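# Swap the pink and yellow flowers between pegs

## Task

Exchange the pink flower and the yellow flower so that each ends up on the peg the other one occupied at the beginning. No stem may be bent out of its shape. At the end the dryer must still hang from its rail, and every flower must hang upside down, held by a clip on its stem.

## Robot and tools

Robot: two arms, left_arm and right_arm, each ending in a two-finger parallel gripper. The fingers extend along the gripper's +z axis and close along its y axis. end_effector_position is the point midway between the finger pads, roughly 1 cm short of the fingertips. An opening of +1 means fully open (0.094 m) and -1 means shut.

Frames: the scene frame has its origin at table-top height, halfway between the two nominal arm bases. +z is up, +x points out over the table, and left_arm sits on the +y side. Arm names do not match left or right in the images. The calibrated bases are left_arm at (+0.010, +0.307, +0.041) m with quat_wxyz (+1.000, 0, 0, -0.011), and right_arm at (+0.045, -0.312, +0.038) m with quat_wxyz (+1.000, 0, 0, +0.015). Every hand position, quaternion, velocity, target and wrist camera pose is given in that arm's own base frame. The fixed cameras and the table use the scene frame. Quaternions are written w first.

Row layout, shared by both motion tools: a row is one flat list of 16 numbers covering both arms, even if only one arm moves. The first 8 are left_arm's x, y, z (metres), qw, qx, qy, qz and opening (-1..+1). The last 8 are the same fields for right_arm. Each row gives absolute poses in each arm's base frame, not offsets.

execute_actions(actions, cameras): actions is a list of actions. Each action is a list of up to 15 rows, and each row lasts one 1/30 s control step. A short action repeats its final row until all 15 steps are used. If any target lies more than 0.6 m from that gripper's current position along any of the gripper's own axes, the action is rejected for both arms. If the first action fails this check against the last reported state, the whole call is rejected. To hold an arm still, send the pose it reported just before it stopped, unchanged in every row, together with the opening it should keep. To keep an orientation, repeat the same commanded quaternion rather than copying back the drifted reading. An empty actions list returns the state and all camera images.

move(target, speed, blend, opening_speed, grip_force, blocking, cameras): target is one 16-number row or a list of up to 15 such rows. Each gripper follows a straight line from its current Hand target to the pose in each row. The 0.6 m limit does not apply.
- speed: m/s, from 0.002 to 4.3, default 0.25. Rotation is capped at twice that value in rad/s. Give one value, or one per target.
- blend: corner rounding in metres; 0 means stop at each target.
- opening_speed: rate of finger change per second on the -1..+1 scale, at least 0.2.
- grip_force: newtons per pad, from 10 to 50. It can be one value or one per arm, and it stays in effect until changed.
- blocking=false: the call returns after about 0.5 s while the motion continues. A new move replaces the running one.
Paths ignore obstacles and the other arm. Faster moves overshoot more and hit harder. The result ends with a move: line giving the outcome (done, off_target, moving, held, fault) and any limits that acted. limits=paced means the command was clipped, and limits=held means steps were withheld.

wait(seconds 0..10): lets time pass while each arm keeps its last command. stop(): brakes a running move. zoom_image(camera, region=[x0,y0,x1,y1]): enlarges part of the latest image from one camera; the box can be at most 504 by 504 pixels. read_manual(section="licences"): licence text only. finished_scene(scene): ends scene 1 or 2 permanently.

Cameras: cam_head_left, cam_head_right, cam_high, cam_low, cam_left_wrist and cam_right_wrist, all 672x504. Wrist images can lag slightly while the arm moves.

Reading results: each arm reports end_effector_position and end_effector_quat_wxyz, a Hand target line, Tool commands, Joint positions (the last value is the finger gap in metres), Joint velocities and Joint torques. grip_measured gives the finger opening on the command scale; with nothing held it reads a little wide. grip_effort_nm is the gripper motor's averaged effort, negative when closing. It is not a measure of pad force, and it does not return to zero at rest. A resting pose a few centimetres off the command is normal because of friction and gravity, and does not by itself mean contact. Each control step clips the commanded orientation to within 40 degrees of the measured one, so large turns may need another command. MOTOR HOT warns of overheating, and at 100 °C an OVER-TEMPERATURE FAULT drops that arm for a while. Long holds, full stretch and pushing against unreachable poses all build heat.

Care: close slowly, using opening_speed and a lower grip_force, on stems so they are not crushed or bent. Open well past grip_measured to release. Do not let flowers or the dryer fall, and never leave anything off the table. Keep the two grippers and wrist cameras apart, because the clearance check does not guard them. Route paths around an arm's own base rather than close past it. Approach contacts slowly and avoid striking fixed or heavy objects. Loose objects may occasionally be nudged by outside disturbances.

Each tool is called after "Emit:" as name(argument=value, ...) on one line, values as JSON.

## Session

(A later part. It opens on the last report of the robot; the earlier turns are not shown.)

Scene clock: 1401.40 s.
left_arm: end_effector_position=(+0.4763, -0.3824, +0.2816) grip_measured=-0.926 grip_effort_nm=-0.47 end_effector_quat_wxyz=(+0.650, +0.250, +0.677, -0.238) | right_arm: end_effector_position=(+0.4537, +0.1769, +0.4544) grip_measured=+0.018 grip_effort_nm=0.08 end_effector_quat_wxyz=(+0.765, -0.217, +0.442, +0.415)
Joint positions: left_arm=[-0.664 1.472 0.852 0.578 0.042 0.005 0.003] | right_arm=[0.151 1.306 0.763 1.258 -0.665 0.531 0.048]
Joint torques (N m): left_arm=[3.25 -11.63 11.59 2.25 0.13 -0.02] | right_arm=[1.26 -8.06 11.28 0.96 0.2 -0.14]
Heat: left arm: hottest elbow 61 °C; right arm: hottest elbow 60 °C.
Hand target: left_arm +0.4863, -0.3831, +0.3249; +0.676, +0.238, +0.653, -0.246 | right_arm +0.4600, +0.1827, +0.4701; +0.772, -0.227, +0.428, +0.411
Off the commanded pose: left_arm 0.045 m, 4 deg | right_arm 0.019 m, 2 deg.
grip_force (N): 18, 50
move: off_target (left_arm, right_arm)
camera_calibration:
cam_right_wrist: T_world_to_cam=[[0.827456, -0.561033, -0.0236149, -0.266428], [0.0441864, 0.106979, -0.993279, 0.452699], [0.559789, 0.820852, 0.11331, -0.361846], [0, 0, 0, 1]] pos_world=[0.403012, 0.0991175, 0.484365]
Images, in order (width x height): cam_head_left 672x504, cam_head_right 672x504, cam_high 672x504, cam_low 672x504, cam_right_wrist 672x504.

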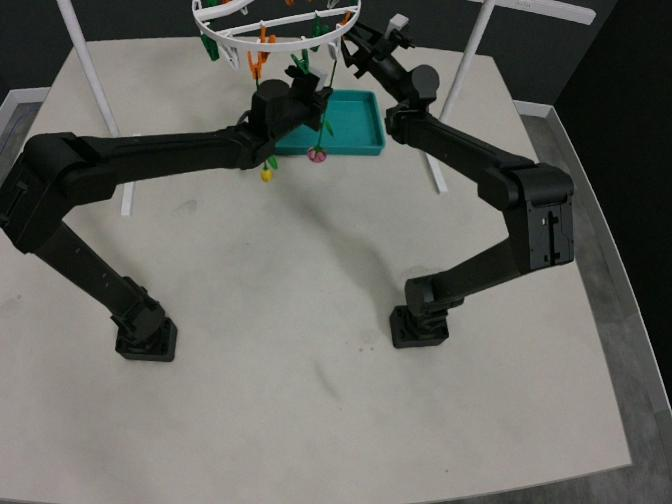

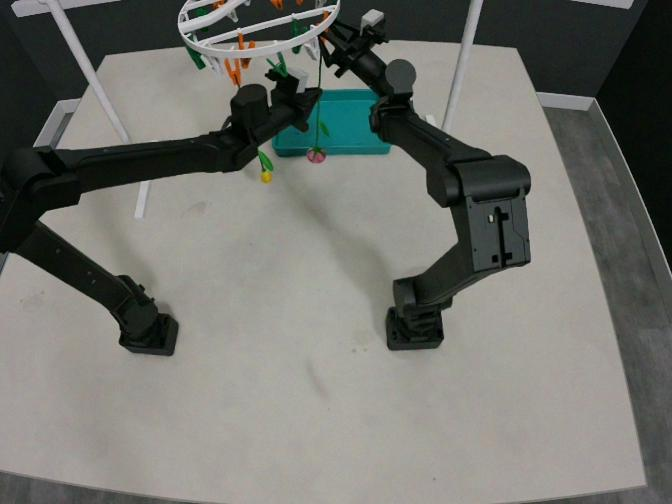

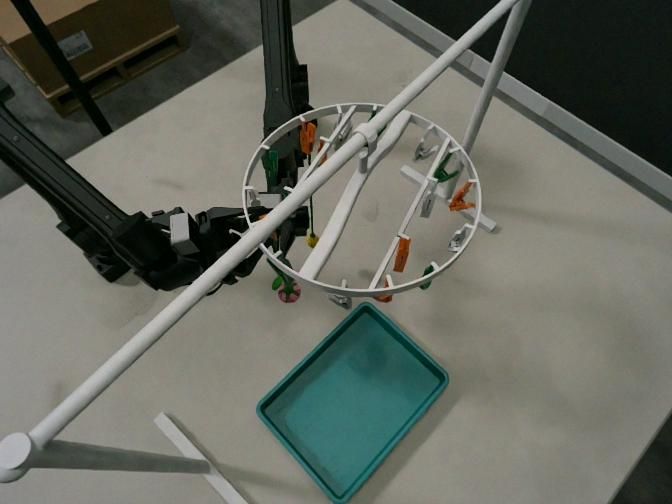

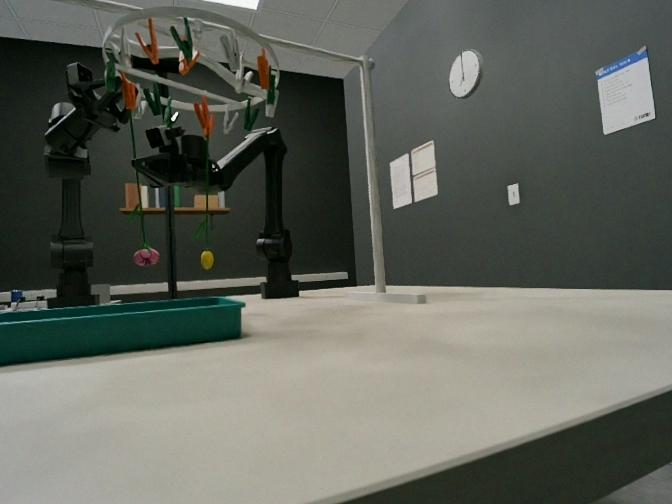

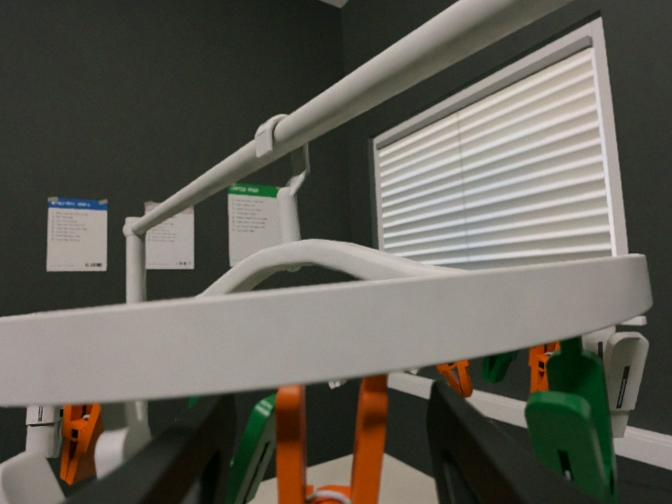

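Emit:
move(target=[0.4886,-0.3848,0.325,0.6759,0.2376,0.6528,-0.246,0.0,0.461,0.183,0.4705,0.7722,-0.2276,0.428,0.4106,0.02], speed=0.05, opening_speed=0.5, grip_force=[18, 50], cameras=["cam_low", "cam_high", "cam_left_wrist", "cam_right_wrist"])

Scene clock: 1428.57 s.
left_arm: end_effector_position=(+0.4759, -0.3821, +0.2836) grip_measured=-0.002 grip_effort_nm=0.05 end_effector_quat_wxyz=(+0.651, +0.250, +0.676, -0.239) | right_arm: end_effector_position=(+0.4537, +0.1770, +0.4542) grip_measured=+0.019 grip_effort_nm=0.08 end_effector_quat_wxyz=(+0.765, -0.217, +0.442, +0.415)
Joint positions: left_arm=[-0.664 1.469 0.852 0.578 0.042 0.005 0.047] | right_arm=[0.151 1.307 0.763 1.258 -0.665 0.531 0.048]
Joint torques (N m): left_arm=[3.25 -11.34 11.62 2.24 0.13 -0.02] | right_arm=[1.26 -8.18 11.3 0.98 0.2 -0.12]
Heat: left arm: hottest elbow 63 °C; right arm: hottest elbow 61 °C.
Hand target: left_arm +0.4863, -0.3831, +0.3250; +0.676, +0.238, +0.653, -0.246 | right_arm +0.4601, +0.1826, +0.4700; +0.772, -0.227, +0.428, +0.411
Off the commanded pose: left_arm 0.043 m, 4 deg | right_arm 0.019 m, 2 deg.
grip_force (N): 18, 50
move: off_target (left_arm, right_arm)
camera_calibration:
cam_left_wrist: T_world_to_cam=[[-0.644866, -0.764104, -0.0171176, 0.0196729], [-0.33816, 0.305332, -0.89018, 0.567769], [0.685416, -0.568258, -0.455288, -0.321758], [0, 0, 0, 1]] pos_world=[0.425221, -0.341168, 0.359261]
cam_right_wrist: T_world_to_cam=[[0.827613, -0.560796, -0.0237433, -0.266538], [0.0438259, 0.106733, -0.993321, 0.452785], [0.559585, 0.821045, 0.112911, -0.361635], [0, 0, 0, 1]] pos_world=[0.403112, 0.099118, 0.484265]
Images, in order (width x height): cam_high 672x504, cam_low 672x504, cam_left_wrist 672x504, cam_right_wrist 672x504.

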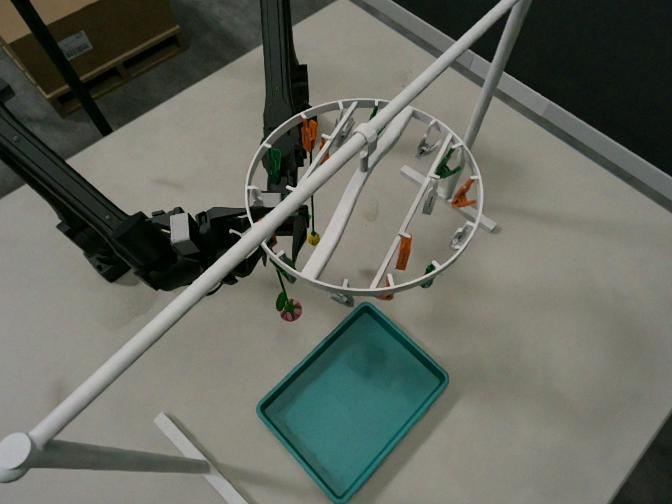

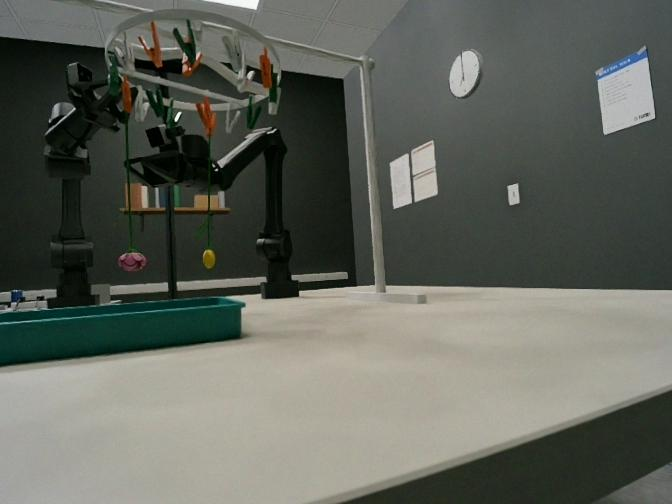

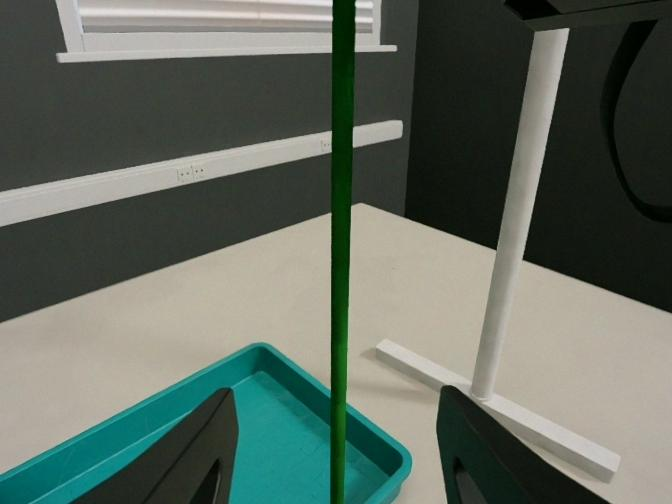

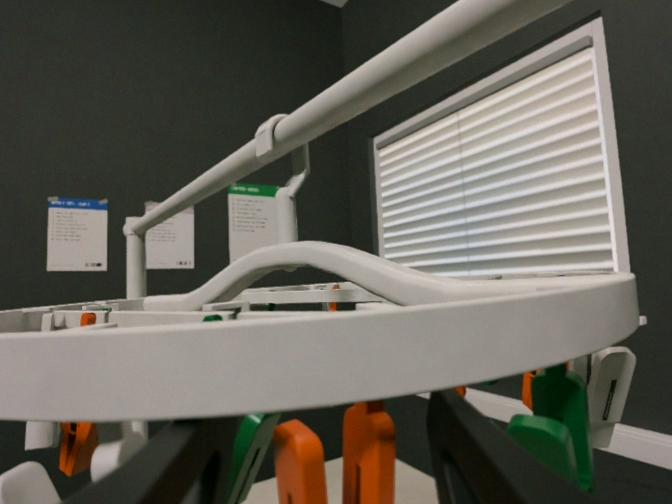

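Emit:
move(target=[[0.4886,-0.3848,0.288,0.6759,0.2376,0.6528,-0.246,0.0,0.461,0.183,0.4705,0.7722,-0.2276,0.428,0.4106,0.07],[0.412,-0.3205,0.27,0.6759,0.2376,0.6528,-0.246,0.0,0.426,0.1316,0.433,0.7722,-0.2276,0.428,0.4106,0.07],[0.36,-0.277,0.26,0.6759,0.2376,0.6528,-0.246,0.0,0.412,0.112,0.415,0.7722,-0.2276,0.428,0.4106,0.07]], speed=[0.05,0.08,0.1], blend=[0.01,0.02,0], cameras=["all"])

Scene clock: 1437.57 s.
left_arm: end_effector_position=(+0.3587, -0.2815, +0.2529) grip_measured=-0.002 grip_effort_nm=0.05 end_effector_quat_wxyz=(+0.670, +0.244, +0.657, -0.244) | right_arm: end_effector_position=(+0.4123, +0.1158, +0.4213) grip_measured=+0.068 grip_effort_nm=0.08 end_effector_quat_wxyz=(+0.776, -0.234, +0.422, +0.407)
Joint positions: left_arm=[-0.639 1.131 0.406 0.741 0.067 0.005 0.047] | right_arm=[-0.02 1.304 0.619 1.555 -0.797 0.68 0.05]
Joint torques (N m): left_arm=[3.31 -5.83 7.21 2.32 0.14 -0.03] | right_arm=[-0.09 -7.36 5.94 1.54 0.28 0.2]
Heat: left arm: hottest elbow 62 °C; right arm: hottest elbow 60 °C.
Hand target: left_arm +0.3599, -0.2771, +0.2599; +0.676, +0.238, +0.653, -0.246 | right_arm +0.4120, +0.1121, +0.4151; +0.772, -0.227, +0.428, +0.410
Off the commanded pose: left_arm 0.009 m, 1 deg | right_arm 0.007 m, 1 deg.
grip_force (N): 18, 50
move: done; blend cut to 0 m at target 1
camera_calibration:
cam_left_wrist: T_world_to_cam=[[-0.644351, -0.764478, -0.0196419, 0.0208604], [-0.298757, 0.275289, -0.913762, 0.453472], [0.703958, -0.582915, -0.405776, -0.221607], [0, 0, 0, 1]] pos_world=[0.304921, -0.238067, 0.324852]
cam_right_wrist: T_world_to_cam=[[0.827949, -0.560024, 0.0295543, -0.290009], [0.0997056, 0.0951368, -0.990458, 0.405514], [0.551868, 0.822996, 0.134606, -0.290664], [0, 0, 0, 1]] pos_world=[0.360089, 0.0382239, 0.44934]

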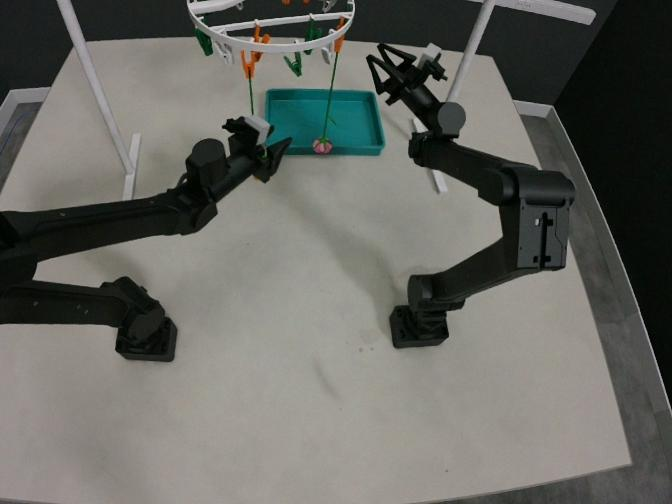

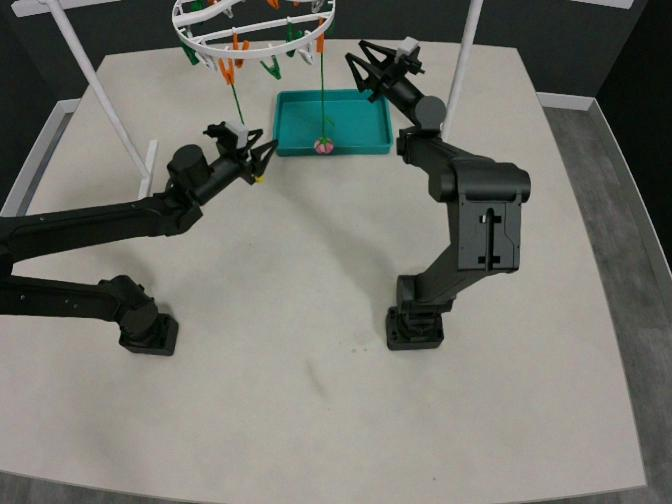

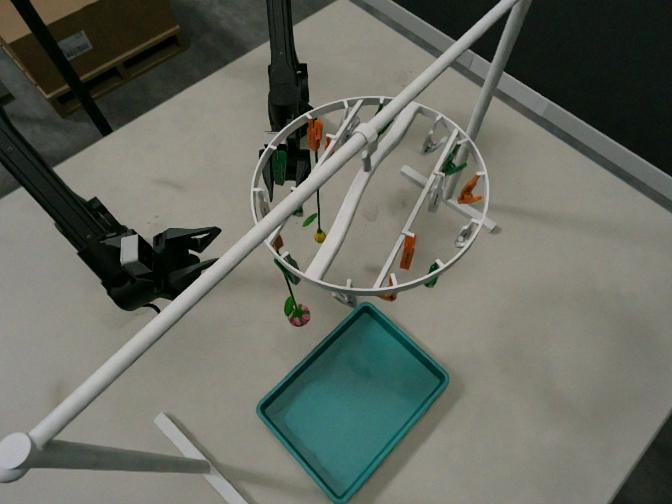

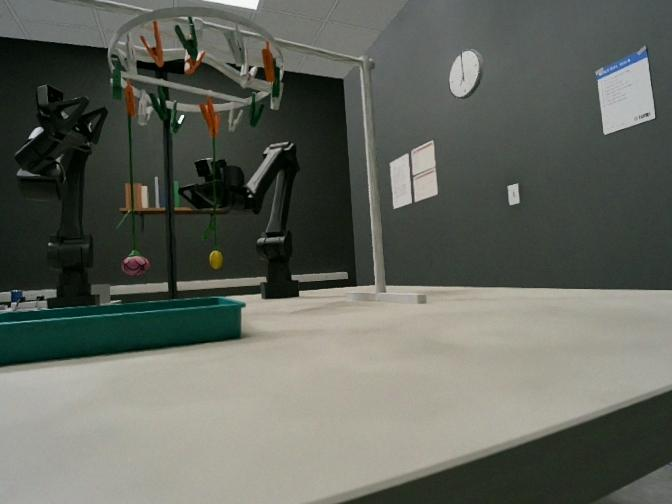

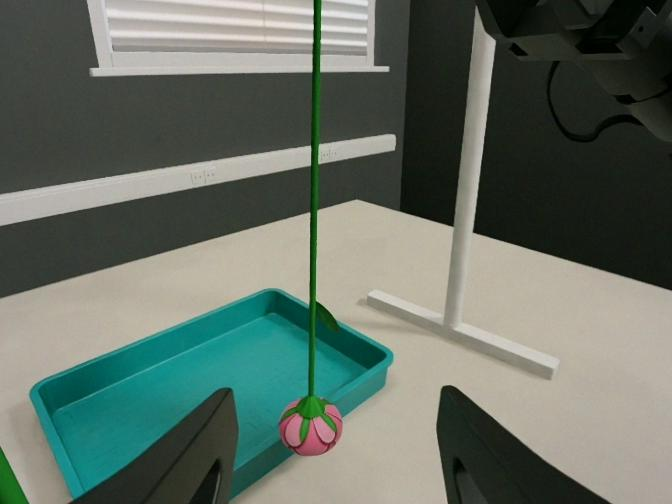

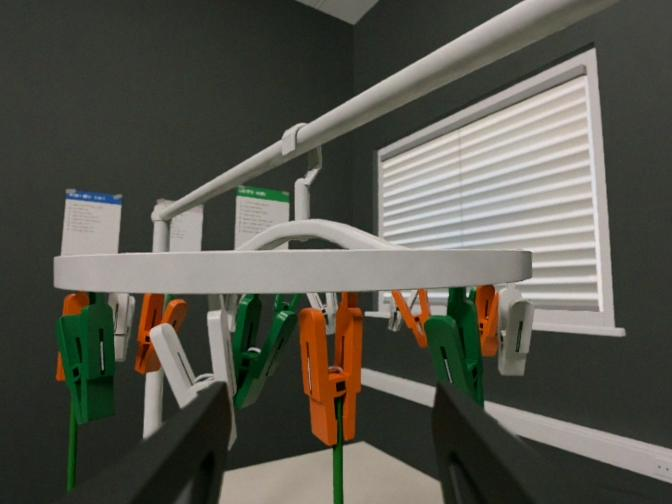

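Emit:
zoom_image(camera="cam_low", region=[100, 60, 280, 290])

Emit:
zoom_image(camera="cam_high", region=[230, 90, 370, 340])

Emit:
zoom_image(camera="cam_left_wrist", region=[0, 300, 300, 504])

Scaled by 2.191 from the camera's 672x504 image, which has a finer 960x720 frame.

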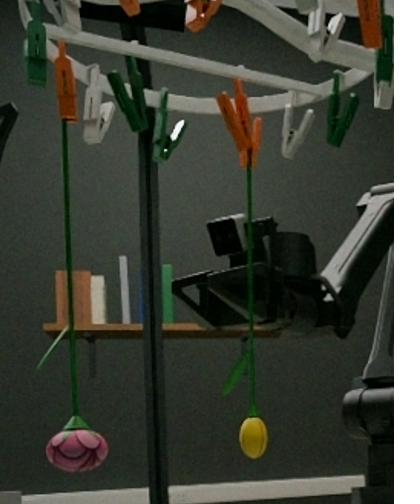

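Scaled by 2.016 from the camera's 672x504 image, which has a finer 960x720 frame.

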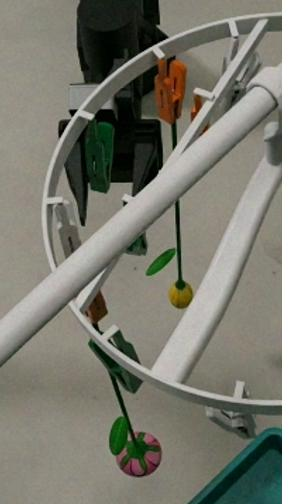

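Scaled by 1.680 from the camera's 672x504 image, which has a finer 960x720 frame.

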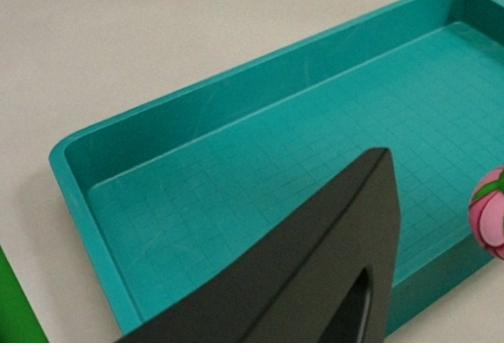

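Emit:
move(target=[0.290,-0.242,0.255,0.6759,0.2376,0.6528,-0.246,0.0,0.412,0.1121,0.4151,0.7722,-0.2276,0.428,0.4106,0.07], speed=0.1, cameras=["cam_low", "cam_high", "cam_head_right", "cam_left_wrist"])

Scene clock: 1448.80 s.
left_arm: end_effector_position=(+0.2929, -0.2399, +0.2522) grip_measured=-0.002 grip_effort_nm=0.05 end_effector_quat_wxyz=(+0.676, +0.237, +0.654, -0.241) | right_arm: end_effector_position=(+0.4123, +0.1158, +0.4213) grip_measured=+0.068 grip_effort_nm=0.07 end_effector_quat_wxyz=(+0.776, -0.233, +0.422, +0.407)
Joint positions: left_arm=[-0.68 0.809 0.237 0.603 0.01 0.005 0.047] | right_arm=[-0.02 1.304 0.619 1.555 -0.797 0.681 0.05]
Joint torques (N m): left_arm=[1.79 -2.37 8.08 1.74 -0.07 -0.01] | right_arm=[-0.26 -7.12 5.98 1.46 0.3 0.2]
Heat: left arm: hottest elbow 59 °C; right arm: hottest elbow 56 °C.
Hand target: left_arm +0.2900, -0.2420, +0.2549; +0.676, +0.238, +0.653, -0.246 | right_arm +0.4120, +0.1122, +0.4152; +0.772, -0.227, +0.428, +0.411
Off the commanded pose: left_arm 0.005 m, 1 deg | right_arm 0.007 m, 1 deg.
grip_force (N): 18, 50
move: done
camera_calibration:
cam_left_wrist: T_world_to_cam=[[-0.63237, -0.77444, -0.0187467, 0.00405081], [-0.292895, 0.261427, -0.919711, 0.418321], [0.717162, -0.576106, -0.392148, -0.157047], [0, 0, 0, 1]] pos_world=[0.237714, -0.196699, 0.323224]
Images, in order (width x height): cam_head_right 672x504, cam_high 672x504, cam_low 672x504, cam_left_wrist 672x504.

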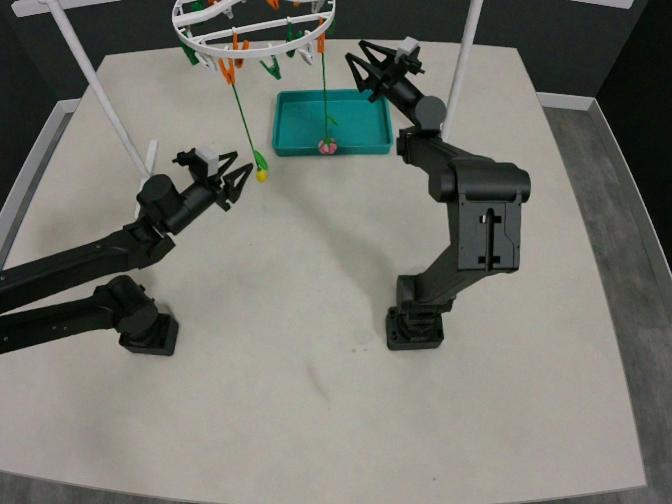

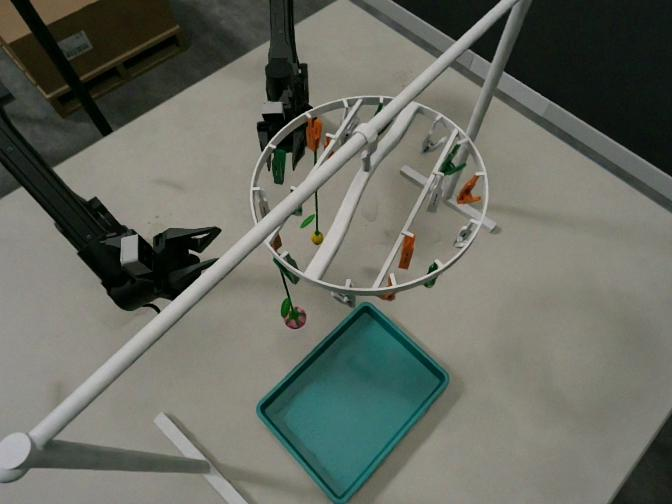

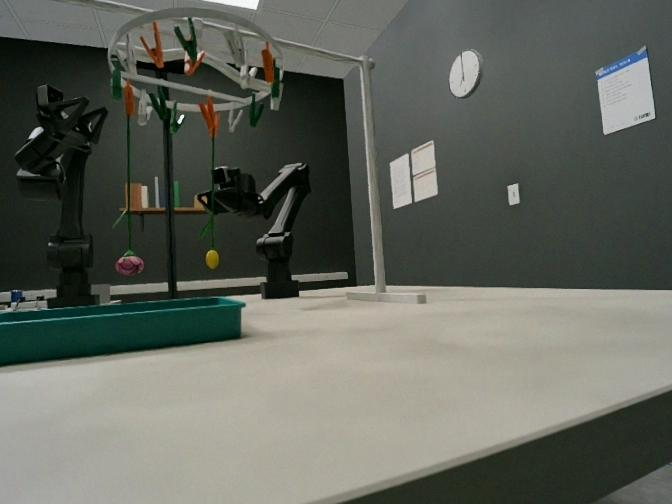

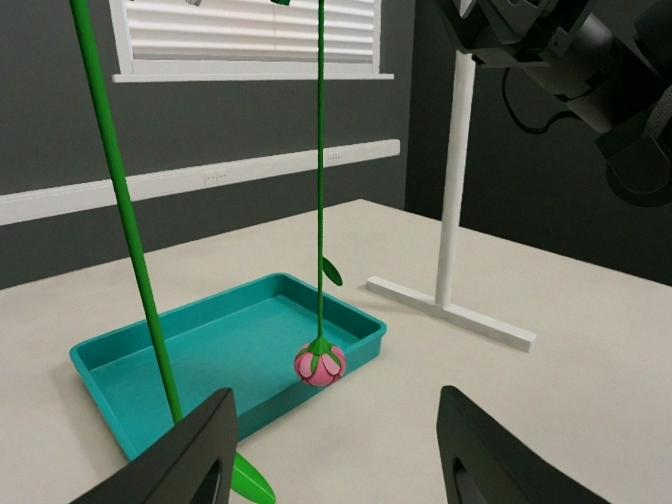

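Emit:
finished_scene(scene=1)

The scene is finished: the task was done.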